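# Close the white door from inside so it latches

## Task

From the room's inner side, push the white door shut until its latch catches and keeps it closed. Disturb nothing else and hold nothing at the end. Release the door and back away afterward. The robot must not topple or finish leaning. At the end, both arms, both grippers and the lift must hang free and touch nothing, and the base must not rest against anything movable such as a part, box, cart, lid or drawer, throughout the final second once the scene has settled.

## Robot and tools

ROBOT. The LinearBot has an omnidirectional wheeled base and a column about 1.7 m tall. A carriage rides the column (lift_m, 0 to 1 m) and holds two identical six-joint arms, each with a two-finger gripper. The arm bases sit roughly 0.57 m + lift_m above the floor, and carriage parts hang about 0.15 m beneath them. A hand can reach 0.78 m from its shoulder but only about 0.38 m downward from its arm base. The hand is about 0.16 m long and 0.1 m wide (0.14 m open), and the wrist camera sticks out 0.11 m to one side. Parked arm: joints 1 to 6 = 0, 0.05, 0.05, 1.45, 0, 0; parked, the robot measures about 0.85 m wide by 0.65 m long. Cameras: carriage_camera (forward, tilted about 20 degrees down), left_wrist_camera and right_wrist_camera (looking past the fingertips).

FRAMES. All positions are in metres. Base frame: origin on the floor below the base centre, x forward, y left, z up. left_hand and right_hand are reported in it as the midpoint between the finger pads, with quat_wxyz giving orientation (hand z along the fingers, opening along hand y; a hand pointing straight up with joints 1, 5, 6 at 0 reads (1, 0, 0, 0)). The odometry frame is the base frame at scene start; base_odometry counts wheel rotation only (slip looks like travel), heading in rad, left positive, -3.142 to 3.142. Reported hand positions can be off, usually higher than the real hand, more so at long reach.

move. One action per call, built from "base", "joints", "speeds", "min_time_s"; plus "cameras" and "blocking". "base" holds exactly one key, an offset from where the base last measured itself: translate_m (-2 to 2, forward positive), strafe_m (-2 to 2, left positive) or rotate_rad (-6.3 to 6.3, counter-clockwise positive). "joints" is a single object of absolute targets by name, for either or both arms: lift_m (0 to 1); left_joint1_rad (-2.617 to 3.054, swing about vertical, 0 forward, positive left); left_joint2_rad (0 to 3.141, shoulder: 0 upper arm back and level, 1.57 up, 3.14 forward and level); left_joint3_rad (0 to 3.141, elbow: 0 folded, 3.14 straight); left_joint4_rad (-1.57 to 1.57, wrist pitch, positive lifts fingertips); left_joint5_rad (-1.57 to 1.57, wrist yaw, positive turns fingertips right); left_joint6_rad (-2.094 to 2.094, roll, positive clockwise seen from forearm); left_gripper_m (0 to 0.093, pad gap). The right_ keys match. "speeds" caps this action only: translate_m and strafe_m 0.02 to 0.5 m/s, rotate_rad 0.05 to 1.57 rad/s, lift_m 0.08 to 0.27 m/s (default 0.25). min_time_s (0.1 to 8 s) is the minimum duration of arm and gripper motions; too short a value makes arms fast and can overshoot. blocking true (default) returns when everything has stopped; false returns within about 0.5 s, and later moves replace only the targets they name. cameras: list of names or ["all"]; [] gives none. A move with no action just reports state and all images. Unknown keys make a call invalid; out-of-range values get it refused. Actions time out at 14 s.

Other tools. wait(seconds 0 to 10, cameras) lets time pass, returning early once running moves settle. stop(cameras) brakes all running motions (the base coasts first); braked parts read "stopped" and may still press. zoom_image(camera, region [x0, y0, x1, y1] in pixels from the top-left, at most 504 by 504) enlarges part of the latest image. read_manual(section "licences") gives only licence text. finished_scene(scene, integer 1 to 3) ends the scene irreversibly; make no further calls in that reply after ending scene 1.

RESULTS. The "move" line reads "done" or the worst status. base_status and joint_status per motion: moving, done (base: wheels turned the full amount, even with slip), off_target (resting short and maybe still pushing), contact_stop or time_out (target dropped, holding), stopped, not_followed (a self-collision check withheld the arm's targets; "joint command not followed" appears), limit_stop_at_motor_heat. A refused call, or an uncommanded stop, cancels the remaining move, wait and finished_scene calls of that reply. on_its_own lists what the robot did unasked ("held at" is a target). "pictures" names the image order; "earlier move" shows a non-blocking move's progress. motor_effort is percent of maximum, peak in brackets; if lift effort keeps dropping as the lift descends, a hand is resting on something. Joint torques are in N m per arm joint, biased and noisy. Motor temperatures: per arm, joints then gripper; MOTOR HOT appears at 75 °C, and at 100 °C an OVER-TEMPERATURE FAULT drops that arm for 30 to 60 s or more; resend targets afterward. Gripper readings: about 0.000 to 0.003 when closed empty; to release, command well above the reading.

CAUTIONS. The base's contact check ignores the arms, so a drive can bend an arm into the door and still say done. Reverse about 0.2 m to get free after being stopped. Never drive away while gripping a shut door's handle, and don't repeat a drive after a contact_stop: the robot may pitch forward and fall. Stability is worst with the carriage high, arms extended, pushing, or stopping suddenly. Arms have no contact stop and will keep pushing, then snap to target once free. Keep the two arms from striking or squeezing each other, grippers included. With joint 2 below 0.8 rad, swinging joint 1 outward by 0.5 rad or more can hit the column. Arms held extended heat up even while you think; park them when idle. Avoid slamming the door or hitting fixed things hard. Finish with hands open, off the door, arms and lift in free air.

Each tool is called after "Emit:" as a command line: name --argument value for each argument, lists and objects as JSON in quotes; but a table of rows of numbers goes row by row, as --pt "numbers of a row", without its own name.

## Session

Emit:
move

Scene clock: 0.00 s.
Joint torques (N m): no reading
Motor temperatures (°C): left_arm=[30 32 35 29 27 30 27] | right_arm=[31 34 34 30 29 29 31]
base_odometry: x=+0.000 y=+0.000 heading=+0.000
base_status: not commanded
joint_positions: lift_m=+0.300 left_joint1_rad=-0.004 left_joint2_rad=+0.043 left_joint3_rad=+0.038 left_joint4_rad=+1.478 left_joint5_rad=-0.003 left_joint6_rad=-0.042 left_gripper_m=+0.09396 right_joint1_rad=-0.020 right_joint2_rad=+0.054 right_joint3_rad=+0.039 right_joint4_rad=+1.497 right_joint5_rad=+0.020 right_joint6_rad=+0.048 right_gripper_m=+0.09396
joint_status: not commanded
motor_effort: lift_m=+18 drive_wheels=+0
left_hand: x=+0.2411 y=+0.2976 z=+1.3111 quat_wxyz=(+0.999, -0.002, +0.049, -0.023) (m; base frame)
right_hand: x=+0.2395 y=-0.3011 z=+1.3116 quat_wxyz=(+0.999, +0.011, +0.044, +0.013) (m; base frame)
pictures: carriage_camera, left_wrist_camera, right_wrist_camera
Images, in order (width x height): carriage_camera 672x504, left_wrist_camera 672x504, right_wrist_camera 672x504.

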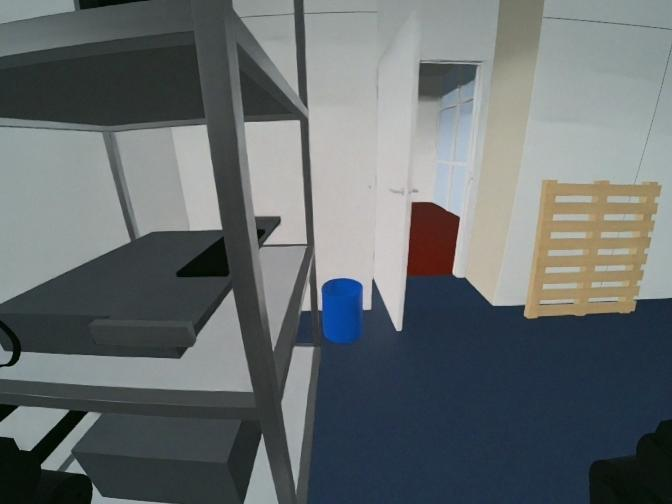

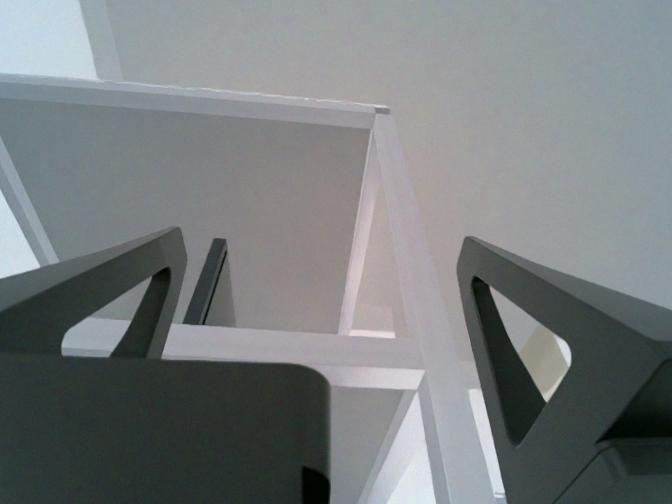

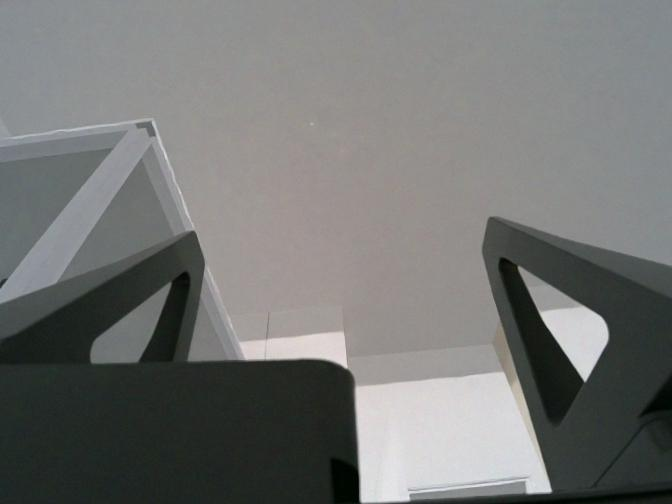

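Emit:
move --base '{"strafe_m": -0.4}' --joints '{"lift_m": 0.0}'

Emit:
move --base '{"translate_m": 0.7}' --joints '{"right_joint1_rad": 0.8, "right_joint2_rad": 2.4, "right_joint3_rad": 1.9, "right_joint4_rad": 0.5, "right_joint5_rad": 0.8, "right_joint6_rad": 0, "right_gripper_m": 0}' --min_time_s 2 --cameras '["carriage_camera", "right_wrist_camera"]'

Scene clock: 11.23 s.
Joint torques (N m): left_arm=[-0.14 4.01 5.61 -0.17 0.14 0.04] | right_arm=[-0.29 3.97 5.81 -0.3 -0.09 -0.06]
move: done
base_odometry: x=+0.000 y=-0.400 heading=-0.001
base_status: done
joint_positions: lift_m=+0.000 left_joint1_rad=-0.003 left_joint2_rad=+0.043 left_joint3_rad=+0.038 left_joint4_rad=+1.478 left_joint5_rad=-0.003 left_joint6_rad=-0.042 left_gripper_m=+0.09396 right_joint1_rad=-0.020 right_joint2_rad=+0.054 right_joint3_rad=+0.039 right_joint4_rad=+1.497 right_joint5_rad=+0.020 right_joint6_rad=+0.048 right_gripper_m=+0.09396
joint_status: all done
motor_effort: lift_m=+18(19) drive_wheels=-3(17)
left_hand: x=+0.2411 y=+0.2976 z=+1.0110 quat_wxyz=(+0.999, -0.002, +0.049, -0.022) (m; base frame)
right_hand: x=+0.2395 y=-0.3011 z=+1.0115 quat_wxyz=(+0.999, +0.011, +0.044, +0.014) (m; base frame)
pictures: none

Scene clock: 14.97 s.
Joint torques (N m): left_arm=[-0.21 4.01 5.61 -0.22 0.08 0.04] | right_arm=[0.66 -13.78 10.06 2.02 0.04 -0.14]
move: done
base_odometry: x=+0.700 y=-0.401 heading=-0.001
base_status: done
joint_positions: lift_m=+0.000 left_joint1_rad=-0.003 left_joint2_rad=+0.043 left_joint3_rad=+0.038 left_joint4_rad=+1.477 left_joint5_rad=-0.003 left_joint6_rad=-0.042 left_gripper_m=+0.09396 right_joint1_rad=+0.792 right_joint2_rad=+2.393 right_joint3_rad=+1.873 right_joint4_rad=+0.506 right_joint5_rad=+0.789 right_joint6_rad=+0.008 right_gripper_m=+0.00010
joint_status: all done
motor_effort: lift_m=+18(19) drive_wheels=-3(17)
left_hand: x=+0.2412 y=+0.2976 z=+1.0111 quat_wxyz=(+0.999, -0.002, +0.049, -0.022) (m; base frame)
right_hand: x=+0.7613 y=+0.0807 z=+0.8016 quat_wxyz=(+0.704, -0.002, +0.711, +0.001) (m; base frame)
pictures: carriage_camera, right_wrist_camera
Images, in order (width x height): carriage_camera 672x504, right_wrist_camera 672x504.

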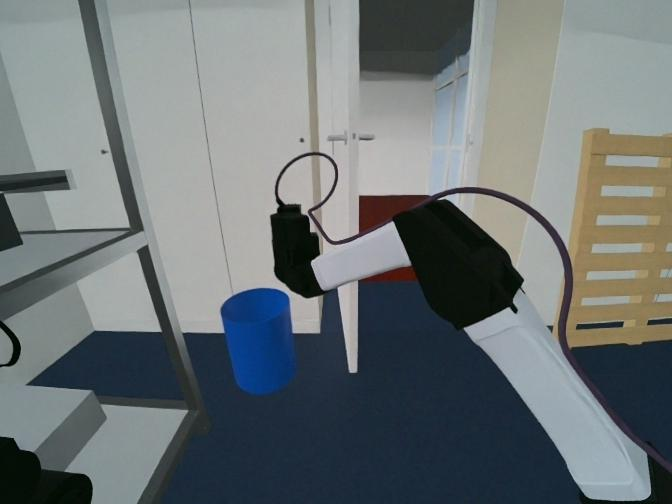

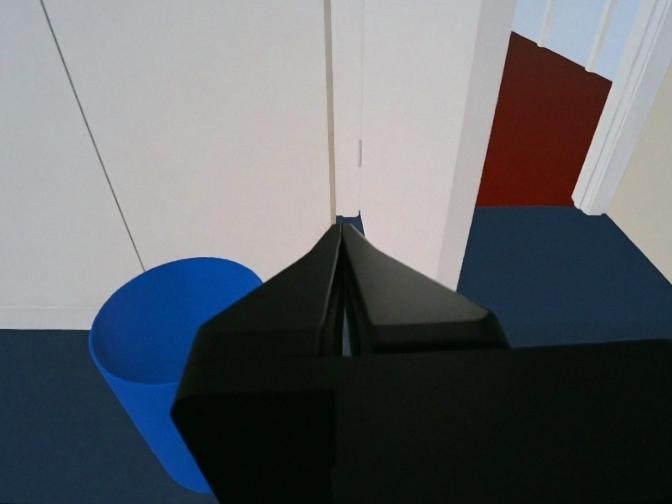

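Emit:
move --base '{"translate_m": 0.48}' --cameras '["carriage_camera"]'

Emit:
move --base '{"strafe_m": -0.46}' --speeds '{"strafe_m": 0.2}' --cameras '["carriage_camera"]'

Scene clock: 32.87 s.
Joint torques (N m): left_arm=[-0.14 4.05 5.67 -0.12 0.11 0.05] | right_arm=[0.12 -13.59 10.04 2.03 0.04 -0.13]
Motor temperatures (°C): left_arm=[30 34 38 29 27 30 27] | right_arm=[31 41 37 34 29 29 31]
move: done
base_odometry: x=+1.180 y=-0.402 heading=-0.001
base_status: done
joint_positions: lift_m=+0.000 left_joint1_rad=-0.003 left_joint2_rad=+0.043 left_joint3_rad=+0.038 left_joint4_rad=+1.477 left_joint5_rad=-0.003 left_joint6_rad=-0.042 left_gripper_m=+0.09396 right_joint1_rad=+0.796 right_joint2_rad=+2.393 right_joint3_rad=+1.873 right_joint4_rad=+0.503 right_joint5_rad=+0.790 right_joint6_rad=+0.008 right_gripper_m=+0.00010
joint_status: not commanded
motor_effort: lift_m=+18(18) drive_wheels=-2(16)
left_hand: x=+0.2412 y=+0.2976 z=+1.0111 quat_wxyz=(+0.999, -0.002, +0.049, -0.022) (m; base frame)
right_hand: x=+0.7598 y=+0.0825 z=+0.8012 quat_wxyz=(+0.703, -0.003, +0.711, +0.001) (m; base frame)
pictures: carriage_camera
Images, in order (width x height): carriage_camera 672x504.

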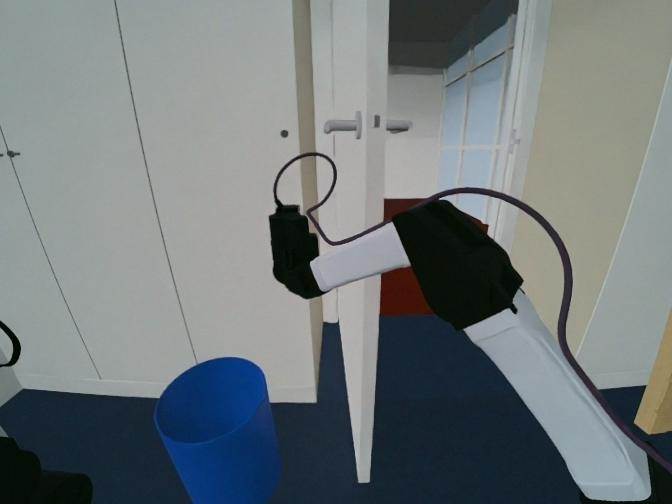

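Scene clock: 36.27 s.
Joint torques (N m): left_arm=[-0.2 4.12 5.55 -0.19 0.09 0.05] | right_arm=[-0.36 -13.74 9.7 2 0.04 -0.13]
move: done
base_odometry: x=+1.179 y=-0.862 heading=-0.001
base_status: done
joint_positions: lift_m=+0.000 left_joint1_rad=-0.003 left_joint2_rad=+0.043 left_joint3_rad=+0.038 left_joint4_rad=+1.477 left_joint5_rad=-0.003 left_joint6_rad=-0.042 left_gripper_m=+0.09396 right_joint1_rad=+0.804 right_joint2_rad=+2.393 right_joint3_rad=+1.878 right_joint4_rad=+0.506 right_joint5_rad=+0.789 right_joint6_rad=+0.007 right_gripper_m=+0.00009
joint_status: not commanded
motor_effort: lift_m=+18(18) drive_wheels=+2(12)
left_hand: x=+0.2412 y=+0.2976 z=+1.0111 quat_wxyz=(+0.999, -0.002, +0.049, -0.022) (m; base frame)
right_hand: x=+0.7571 y=+0.0871 z=+0.8036 quat_wxyz=(+0.705, -0.005, +0.709, +0.005) (m; base frame)
pictures: carriage_camera
Images, in order (width x height): carriage_camera 672x504.

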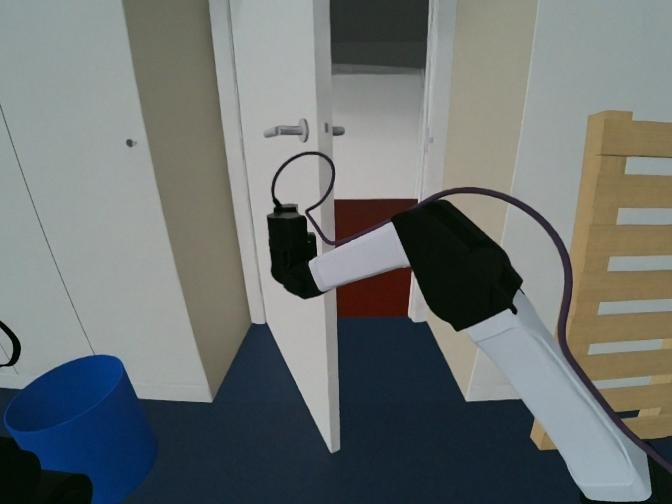

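Emit:
move --base '{"translate_m": 0.36}' --speeds '{"translate_m": 0.2}'

Emit:
move --joints '{"right_joint1_rad": 0.1, "right_joint5_rad": 0.1}' --min_time_s 2.5

Emit:
move --base '{"translate_m": 0.31}' --speeds '{"translate_m": 0.09}' --cameras '["carriage_camera"]'

Emit:
move --base '{"translate_m": -0.4}' --speeds '{"translate_m": 0.2}' --cameras '["carriage_camera"]'

Emit:
zoom_image --camera "carriage_camera" --region '[200, 0, 500, 400]'

Scene clock: 48.13 s.
Joint torques (N m): left_arm=[-0.14 4.01 5.6 -0.17 0.09 0.06] | right_arm=[-0.46 -13.87 9.7 2.01 0.06 -0.09]
Motor temperatures (°C): left_arm=[30 34 39 29 27 30 27] | right_arm=[31 46 39 36 29 29 31]
move: done
base_odometry: x=+1.539 y=-0.863 heading=-0.002
base_status: done
joint_positions: lift_m=+0.000 left_joint1_rad=-0.003 left_joint2_rad=+0.043 left_joint3_rad=+0.038 left_joint4_rad=+1.477 left_joint5_rad=-0.003 left_joint6_rad=-0.042 left_gripper_m=+0.09396 right_joint1_rad=+0.804 right_joint2_rad=+2.393 right_joint3_rad=+1.878 right_joint4_rad=+0.505 right_joint5_rad=+0.787 right_joint6_rad=+0.003 right_gripper_m=+0.00009
joint_status: not commanded
motor_effort: lift_m=+18(18) drive_wheels=-3(12)
left_hand: x=+0.2412 y=+0.2976 z=+1.0111 quat_wxyz=(+0.999, -0.002, +0.049, -0.022) (m; base frame)
right_hand: x=+0.7568 y=+0.0879 z=+0.8035 quat_wxyz=(+0.705, -0.008, +0.710, +0.005) (m; base frame)
pictures: none

Scene clock: 50.93 s.
Joint torques (N m): left_arm=[-0.2 4.04 5.57 -0.18 0.08 0.03] | right_arm=[-0.32 -13.86 9.83 2.21 -0.2 -0.09]
move: done
base_odometry: x=+1.539 y=-0.863 heading=-0.002
base_status: not commanded
joint_positions: lift_m=+0.000 left_joint1_rad=-0.003 left_joint2_rad=+0.043 left_joint3_rad=+0.038 left_joint4_rad=+1.477 left_joint5_rad=-0.003 left_joint6_rad=-0.042 left_gripper_m=+0.09396 right_joint1_rad=+0.101 right_joint2_rad=+2.393 right_joint3_rad=+1.878 right_joint4_rad=+0.505 right_joint5_rad=+0.115 right_joint6_rad=+0.003 right_gripper_m=+0.00009
joint_status: all done
motor_effort: lift_m=+18(18) drive_wheels=+2(5)
left_hand: x=+0.2412 y=+0.2976 z=+1.0111 quat_wxyz=(+0.999, -0.002, +0.049, -0.022) (m; base frame)
right_hand: x=+0.9166 y=-0.2460 z=+0.8030 quat_wxyz=(+0.704, +0.006, +0.711, -0.004) (m; base frame)
pictures: none

Scene clock: 55.03 s.
Joint torques (N m): left_arm=[-0.16 4.04 5.57 -0.18 0.1 0.03] | right_arm=[-8.9 8.17 13.33 7.69 -2.83 -0.07]
move: done
base_odometry: x=+1.849 y=-0.863 heading=-0.002
base_status: done
joint_positions: lift_m=+0.000 left_joint1_rad=-0.003 left_joint2_rad=+0.043 left_joint3_rad=+0.038 left_joint4_rad=+1.479 left_joint5_rad=-0.003 left_joint6_rad=-0.042 left_gripper_m=+0.09396 right_joint1_rad=+0.193 right_joint2_rad=+2.158 right_joint3_rad=+1.843 right_joint4_rad=-0.131 right_joint5_rad=+0.408 right_joint6_rad=+0.004 right_gripper_m=+0.00008
joint_status: not commanded
motor_effort: lift_m=+17(18) drive_wheels=+20(28)
left_hand: x=+0.2408 y=+0.2976 z=+1.0113 quat_wxyz=(+0.999, -0.002, +0.049, -0.022) (m; base frame)
right_hand: x=+0.8453 y=-0.2442 z=+0.7940 quat_wxyz=(+0.536, +0.029, +0.835, -0.119) (m; base frame)
pictures: carriage_camera
Images, in order (width x height): carriage_camera 672x504.

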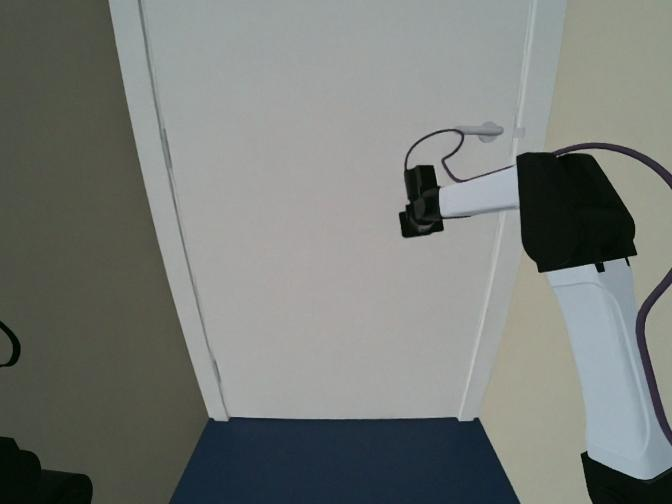

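Scene clock: 58.13 s.
Joint torques (N m): left_arm=[-0.29 4.11 5.5 -0.19 0.08 0.04] | right_arm=[0.24 -14.53 10.21 2.41 -0.21 -0.09]
Motor temperatures (°C): left_arm=[30 34 39 29 27 30 27] | right_arm=[31 48 40 42 30 29 31]
move: done
base_odometry: x=+1.449 y=-0.863 heading=-0.002
base_status: done
joint_positions: lift_m=+0.000 left_joint1_rad=-0.003 left_joint2_rad=+0.043 left_joint3_rad=+0.038 left_joint4_rad=+1.478 left_joint5_rad=-0.003 left_joint6_rad=-0.042 left_gripper_m=+0.09396 right_joint1_rad=+0.096 right_joint2_rad=+2.399 right_joint3_rad=+1.874 right_joint4_rad=+0.490 right_joint5_rad=+0.113 right_joint6_rad=+0.004 right_gripper_m=+0.00008
joint_status: not commanded
motor_effort: lift_m=+17(18) drive_wheels=+2(17)
left_hand: x=+0.2411 y=+0.2976 z=+1.0112 quat_wxyz=(+0.999, -0.002, +0.049, -0.022) (m; base frame)
right_hand: x=+0.9171 y=-0.2489 z=+0.7932 quat_wxyz=(+0.695, +0.006, +0.719, -0.006) (m; base frame)
pictures: carriage_camera
Images, in order (width x height): carriage_camera 672x504.

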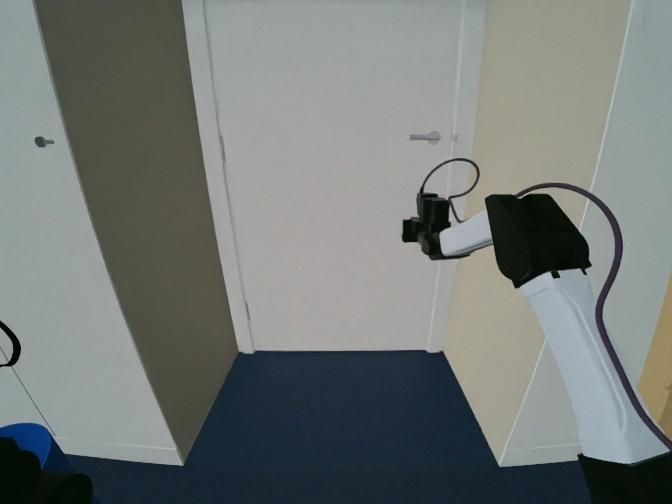

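Scaled by 1.260 from the camera's 672x504 image, which has a finer 960x720 frame.

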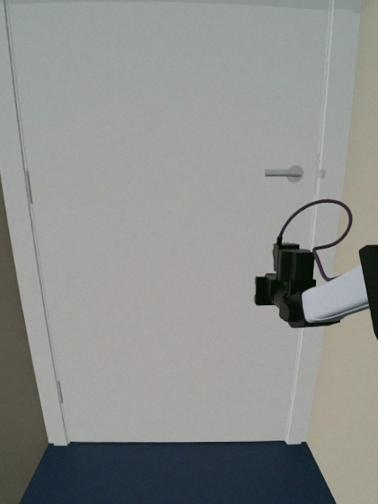

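Emit:
finished_scene --scene 2

The scene is finished: the task was done.


## Next scene

The same job, from a new start.

Emit:
move

Scene clock: 0.00 s.
Joint torques (N m): no reading
Motor temperatures (°C): left_arm=[29 31 33 29 27 30 27] | right_arm=[30 33 33 29 29 29 31]
base_odometry: x=+0.000 y=+0.000 heading=+0.000
base_status: not commanded
joint_positions: lift_m=+0.300 left_joint1_rad=-0.008 left_joint2_rad=+0.051 left_joint3_rad=+0.041 left_joint4_rad=+1.440 left_joint5_rad=+0.011 left_joint6_rad=+0.011 left_gripper_m=+0.09396 right_joint1_rad=+0.018 right_joint2_rad=+0.067 right_joint3_rad=+0.063 right_joint4_rad=+1.446 right_joint5_rad=+0.039 right_joint6_rad=-0.006 right_gripper_m=+0.09396
joint_status: not commanded
motor_effort: lift_m=+18 drive_wheels=+1
left_hand: x=+0.2522 y=+0.2949 z=+1.3106 quat_wxyz=(+0.997, +0.006, +0.071, +0.001) (m; base frame)
right_hand: x=+0.2488 y=-0.3033 z=+1.3166 quat_wxyz=(+0.998, +0.018, +0.064, +0.005) (m; base frame)
pictures: carriage_camera, left_wrist_camera, right_wrist_camera
Images, in order (width x height): carriage_camera 672x504, left_wrist_camera 672x504, right_wrist_camera 672x504.

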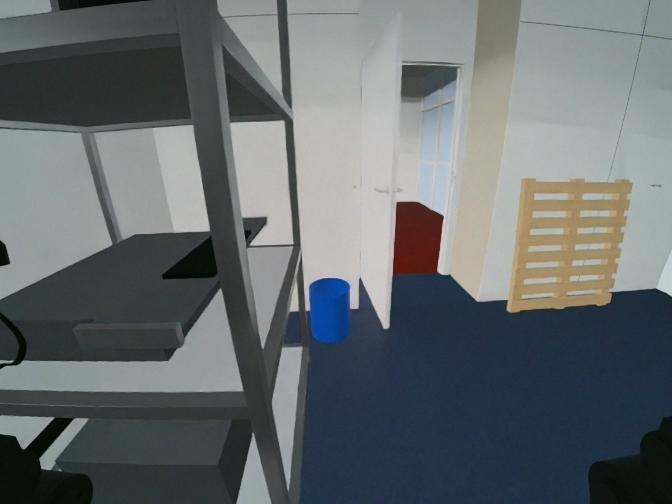

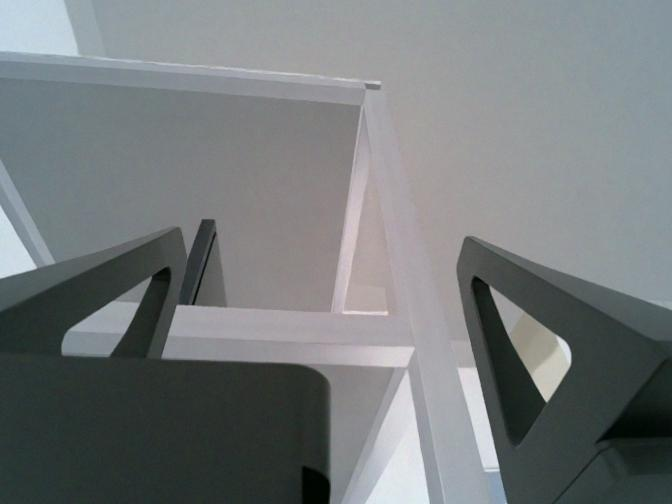

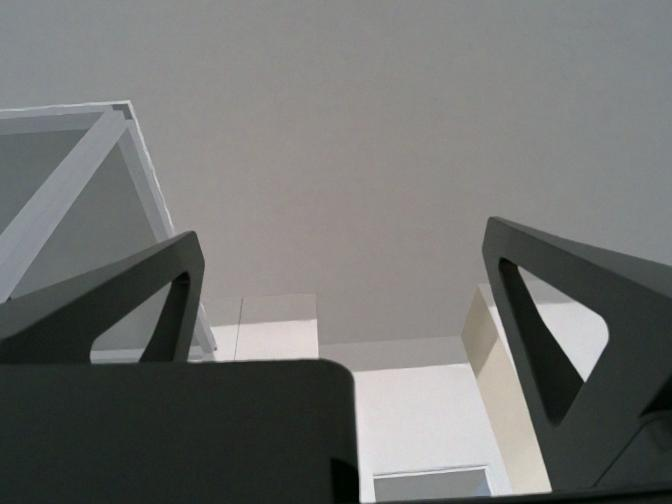

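Emit:
move --base '{"rotate_rad": 0.09}' --joints '{"lift_m": 0.0}'

Emit:
move --base '{"strafe_m": -0.43}'

Emit:
move --base '{"translate_m": 0.7}' --joints '{"right_joint1_rad": 0.8, "right_joint2_rad": 2.4, "right_joint3_rad": 1.9, "right_joint4_rad": 0.5, "right_joint5_rad": 0.8, "right_joint6_rad": 0, "right_gripper_m": 0}' --min_time_s 2 --cameras '["carriage_camera", "right_wrist_camera"]'

Scene clock: 31.17 s.
Joint torques (N m): left_arm=[-0.23 3.88 5.64 -0.12 0.11 0.06] | right_arm=[-0.13 3.84 6.08 -0.2 -0.12 -0.04]
move: done
base_odometry: x=+0.000 y=+0.000 heading=+0.090
base_status: done
joint_positions: lift_m=+0.000 left_joint1_rad=-0.008 left_joint2_rad=+0.051 left_joint3_rad=+0.041 left_joint4_rad=+1.440 left_joint5_rad=+0.011 left_joint6_rad=+0.011 left_gripper_m=+0.09396 right_joint1_rad=+0.018 right_joint2_rad=+0.067 right_joint3_rad=+0.063 right_joint4_rad=+1.446 right_joint5_rad=+0.039 right_joint6_rad=-0.006 right_gripper_m=+0.09396
joint_status: all done
motor_effort: lift_m=+18(20) drive_wheels=-1(10)
left_hand: x=+0.2522 y=+0.2949 z=+1.0105 quat_wxyz=(+0.997, +0.006, +0.071, +0.001) (m; base frame)
right_hand: x=+0.2489 y=-0.3033 z=+1.0165 quat_wxyz=(+0.998, +0.018, +0.065, +0.005) (m; base frame)
pictures: none

Scene clock: 34.17 s.
Joint torques (N m): left_arm=[-0.18 3.93 5.6 -0.12 0.1 0.07] | right_arm=[-0.06 3.84 6.11 -0.2 -0.11 -0.06]
move: done
base_odometry: x=+0.038 y=-0.428 heading=+0.089
base_status: done
joint_positions: lift_m=+0.000 left_joint1_rad=-0.007 left_joint2_rad=+0.051 left_joint3_rad=+0.041 left_joint4_rad=+1.440 left_joint5_rad=+0.011 left_joint6_rad=+0.011 left_gripper_m=+0.09396 right_joint1_rad=+0.019 right_joint2_rad=+0.067 right_joint3_rad=+0.063 right_joint4_rad=+1.446 right_joint5_rad=+0.039 right_joint6_rad=-0.006 right_gripper_m=+0.09396
joint_status: not commanded
motor_effort: lift_m=+19(19) drive_wheels=-4(17)
left_hand: x=+0.2522 y=+0.2949 z=+1.0105 quat_wxyz=(+0.997, +0.006, +0.071, +0.001) (m; base frame)
right_hand: x=+0.2489 y=-0.3032 z=+1.0165 quat_wxyz=(+0.998, +0.018, +0.065, +0.005) (m; base frame)
pictures: none

Scene clock: 37.90 s.
Joint torques (N m): left_arm=[-0.2 3.85 5.65 -0.11 0.07 0.06] | right_arm=[0.62 -13.38 10.41 1.93 0.04 0.03]
move: done
base_odometry: x=+0.735 y=-0.367 heading=+0.089
base_status: done
joint_positions: lift_m=+0.000 left_joint1_rad=-0.007 left_joint2_rad=+0.051 left_joint3_rad=+0.041 left_joint4_rad=+1.440 left_joint5_rad=+0.011 left_joint6_rad=+0.011 left_gripper_m=+0.09396 right_joint1_rad=+0.792 right_joint2_rad=+2.393 right_joint3_rad=+1.873 right_joint4_rad=+0.506 right_joint5_rad=+0.788 right_joint6_rad=-0.006 right_gripper_m=+0.00010
joint_status: all done
motor_effort: lift_m=+18(19) drive_wheels=-2(14)
left_hand: x=+0.2522 y=+0.2949 z=+1.0106 quat_wxyz=(+0.997, +0.006, +0.071, +0.001) (m; base frame)
right_hand: x=+0.7612 y=+0.0807 z=+0.8015 quat_wxyz=(+0.704, -0.007, +0.711, -0.004) (m; base frame)
pictures: carriage_camera, right_wrist_camera
Images, in order (width x height): carriage_camera 672x504, right_wrist_camera 672x504.

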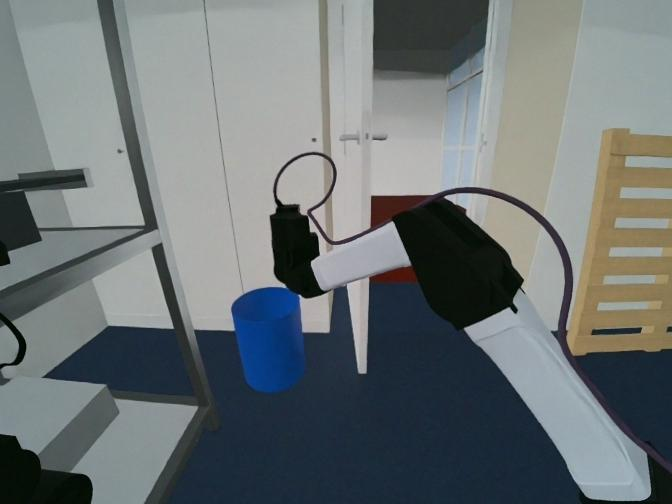

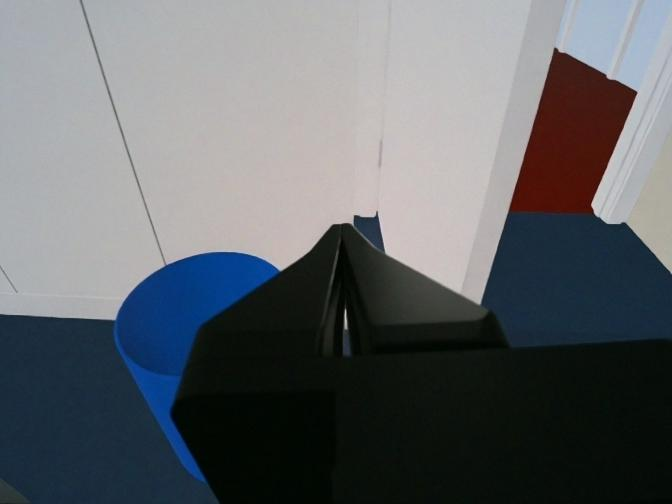

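Emit:
move --base '{"translate_m": 0.47}'

Emit:
move --base '{"strafe_m": -0.51}' --speeds '{"strafe_m": 0.2}' --cameras '["carriage_camera"]'

Scene clock: 49.33 s.
Joint torques (N m): left_arm=[-0.1 3.96 5.76 -0.07 0.1 0.02] | right_arm=[0.25 -13.42 10.5 2.01 0.03 0.03]
Motor temperatures (°C): left_arm=[29 32 36 29 27 30 27] | right_arm=[30 39 37 32 29 29 31]
move: done
base_odometry: x=+1.204 y=-0.325 heading=+0.088
base_status: done
joint_positions: lift_m=+0.000 left_joint1_rad=-0.007 left_joint2_rad=+0.051 left_joint3_rad=+0.041 left_joint4_rad=+1.440 left_joint5_rad=+0.011 left_joint6_rad=+0.011 left_gripper_m=+0.09396 right_joint1_rad=+0.796 right_joint2_rad=+2.393 right_joint3_rad=+1.873 right_joint4_rad=+0.503 right_joint5_rad=+0.790 right_joint6_rad=-0.006 right_gripper_m=+0.00010
joint_status: not commanded
motor_effort: lift_m=+18(18) drive_wheels=-1(15)
left_hand: x=+0.2522 y=+0.2949 z=+1.0106 quat_wxyz=(+0.997, +0.006, +0.071, +0.001) (m; base frame)
right_hand: x=+0.7596 y=+0.0827 z=+0.8011 quat_wxyz=(+0.703, -0.009, +0.711, -0.004) (m; base frame)
pictures: none

Scene clock: 52.97 s.
Joint torques (N m): left_arm=[-0.25 3.81 5.45 -0.09 0.07 0.03] | right_arm=[-0.34 -13.46 10.02 1.94 0.05 -0.07]
move: done
base_odometry: x=+1.249 y=-0.833 heading=+0.088
base_status: done
joint_positions: lift_m=+0.000 left_joint1_rad=-0.007 left_joint2_rad=+0.051 left_joint3_rad=+0.041 left_joint4_rad=+1.440 left_joint5_rad=+0.011 left_joint6_rad=+0.011 left_gripper_m=+0.09396 right_joint1_rad=+0.803 right_joint2_rad=+2.393 right_joint3_rad=+1.877 right_joint4_rad=+0.506 right_joint5_rad=+0.789 right_joint6_rad=+0.003 right_gripper_m=+0.00010
joint_status: not commanded
motor_effort: lift_m=+18(18) drive_wheels=+2(14)
left_hand: x=+0.2522 y=+0.2949 z=+1.0106 quat_wxyz=(+0.997, +0.006, +0.071, +0.001) (m; base frame)
right_hand: x=+0.7574 y=+0.0866 z=+0.8030 quat_wxyz=(+0.704, -0.007, +0.710, +0.003) (m; base frame)
pictures: carriage_camera
Images, in order (width x height): carriage_camera 672x504.

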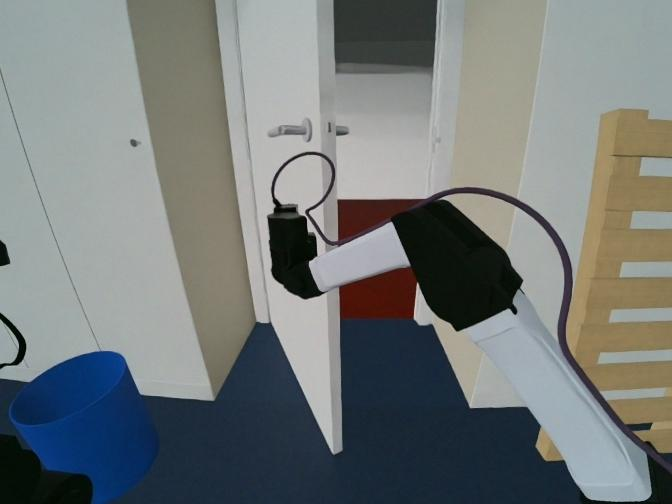

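Emit:
move --base '{"translate_m": 0.36}' --speeds '{"translate_m": 0.2}'

Emit:
move --joints '{"right_joint1_rad": 0.07, "right_joint5_rad": 0.1}' --min_time_s 2.5

Emit:
move --base '{"translate_m": 0.31}' --speeds '{"translate_m": 0.09}' --cameras '["carriage_camera"]'

Emit:
move --base '{"translate_m": -0.4}' --speeds '{"translate_m": 0.2}' --cameras '["carriage_camera"]'

Emit:
zoom_image --camera "carriage_camera" --region '[200, 0, 500, 400]'

Scene clock: 63.73 s.
Joint torques (N m): left_arm=[-0.29 3.96 5.55 -0.11 0.12 0.02] | right_arm=[-0.53 -13.35 10.15 1.94 0.06 -0.06]
move: done
base_odometry: x=+1.607 y=-0.802 heading=+0.088
base_status: done
joint_positions: lift_m=+0.000 left_joint1_rad=-0.007 left_joint2_rad=+0.051 left_joint3_rad=+0.041 left_joint4_rad=+1.440 left_joint5_rad=+0.011 left_joint6_rad=+0.011 left_gripper_m=+0.09396 right_joint1_rad=+0.804 right_joint2_rad=+2.393 right_joint3_rad=+1.877 right_joint4_rad=+0.505 right_joint5_rad=+0.787 right_joint6_rad=+0.002 right_gripper_m=+0.00010
joint_status: not commanded
motor_effort: lift_m=+18(18) drive_wheels=-4(13)
left_hand: x=+0.2522 y=+0.2949 z=+1.0106 quat_wxyz=(+0.997, +0.006, +0.071, +0.001) (m; base frame)
right_hand: x=+0.7568 y=+0.0878 z=+0.8028 quat_wxyz=(+0.704, -0.008, +0.710, +0.004) (m; base frame)
pictures: none

Scene clock: 66.53 s.
Joint torques (N m): left_arm=[-0.17 3.77 5.6 -0.09 0.1 0.06] | right_arm=[-0.2 -13.64 10.29 2.18 -0.2 -0.07]
Motor temperatures (°C): left_arm=[29 32 36 29 27 30 27] | right_arm=[30 44 39 34 29 29 31]
move: done
base_odometry: x=+1.607 y=-0.802 heading=+0.088
base_status: not commanded
joint_positions: lift_m=+0.000 left_joint1_rad=-0.007 left_joint2_rad=+0.051 left_joint3_rad=+0.041 left_joint4_rad=+1.440 left_joint5_rad=+0.011 left_joint6_rad=+0.011 left_gripper_m=+0.09396 right_joint1_rad=+0.070 right_joint2_rad=+2.393 right_joint3_rad=+1.877 right_joint4_rad=+0.505 right_joint5_rad=+0.115 right_joint6_rad=+0.002 right_gripper_m=+0.00009
joint_status: all done
motor_effort: lift_m=+18(18) drive_wheels=+4(5)
left_hand: x=+0.2522 y=+0.2949 z=+1.0106 quat_wxyz=(+0.997, +0.006, +0.071, +0.001) (m; base frame)
right_hand: x=+0.9177 y=-0.2679 z=+0.8022 quat_wxyz=(+0.703, +0.016, +0.711, -0.016) (m; base frame)
pictures: none

Scene clock: 70.93 s.
Joint torques (N m): left_arm=[-0.12 3.95 5.65 -0.12 0.07 0.09] | right_arm=[-5.87 -3.92 14.17 7.75 -1.32 -0.44]
Motor temperatures (°C): left_arm=[29 32 36 29 27 30 27] | right_arm=[31 44 40 41 30 29 31]
move: done
base_odometry: x=+1.916 y=-0.775 heading=+0.087
base_status: done
joint_positions: lift_m=+0.000 left_joint1_rad=-0.007 left_joint2_rad=+0.051 left_joint3_rad=+0.041 left_joint4_rad=+1.442 left_joint5_rad=+0.011 left_joint6_rad=+0.011 left_gripper_m=+0.09396 right_joint1_rad=+0.131 right_joint2_rad=+2.290 right_joint3_rad=+1.832 right_joint4_rad=-0.339 right_joint5_rad=+0.249 right_joint6_rad=+0.037 right_gripper_m=+0.00008
joint_status: not commanded
motor_effort: lift_m=+17(18) drive_wheels=+17(29)
left_hand: x=+0.2517 y=+0.2949 z=+1.0107 quat_wxyz=(+0.998, +0.006, +0.070, +0.001) (m; base frame)
right_hand: x=+0.8253 y=-0.2600 z=+0.6650 quat_wxyz=(+0.383, +0.003, +0.920, -0.083) (m; base frame)
pictures: carriage_camera
Images, in order (width x height): carriage_camera 672x504.

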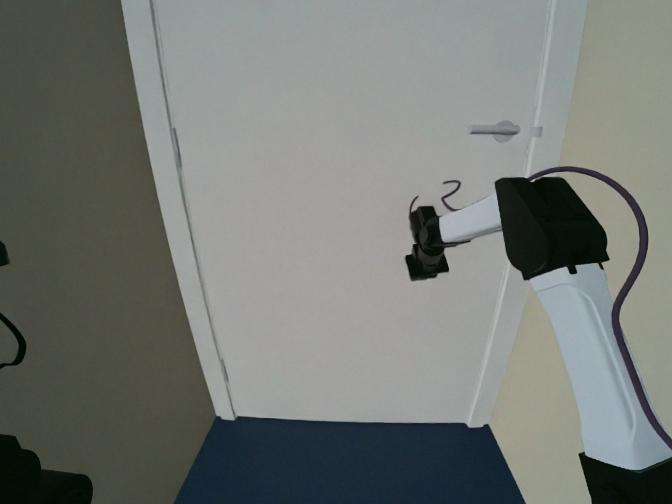

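Scene clock: 74.03 s.
Joint torques (N m): left_arm=[-0.21 3.89 5.6 -0.14 0.09 0.05] | right_arm=[-0.5 -17.02 9.63 2.32 -0.07 -0.14]
move: done
base_odometry: x=+1.517 y=-0.810 heading=+0.087
base_status: done
joint_positions: lift_m=+0.000 left_joint1_rad=-0.007 left_joint2_rad=+0.051 left_joint3_rad=+0.041 left_joint4_rad=+1.441 left_joint5_rad=+0.011 left_joint6_rad=+0.011 left_gripper_m=+0.09396 right_joint1_rad=+0.073 right_joint2_rad=+2.429 right_joint3_rad=+1.883 right_joint4_rad=+0.491 right_joint5_rad=+0.101 right_joint6_rad=+0.008 right_gripper_m=+0.00008
joint_status: not commanded
motor_effort: lift_m=+18(18) drive_wheels=+1(12)
left_hand: x=+0.2518 y=+0.2949 z=+1.0106 quat_wxyz=(+0.998, +0.006, +0.070, +0.001) (m; base frame)
right_hand: x=+0.9215 y=-0.2628 z=+0.7773 quat_wxyz=(+0.687, +0.011, +0.726, -0.009) (m; base frame)
pictures: carriage_camera
Images, in order (width x height): carriage_camera 672x504.

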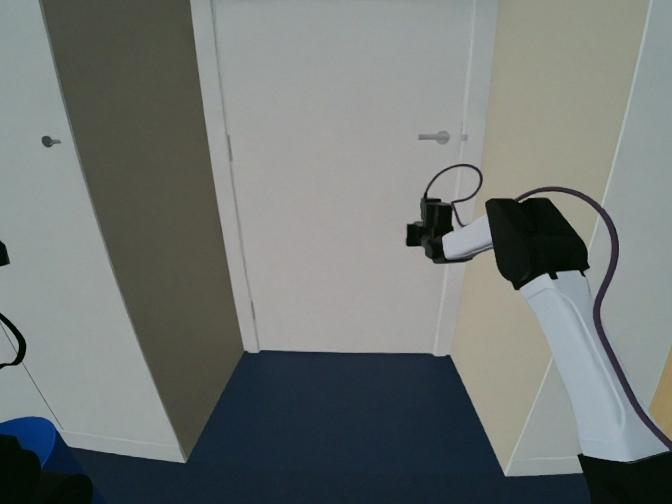

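Scaled by 1.260 from the camera's 672x504 image, which has a finer 960x720 frame.

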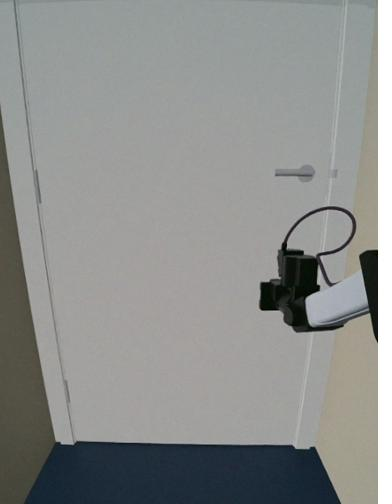

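Emit:
finished_scene --scene 3

The scene is finished: the task was done.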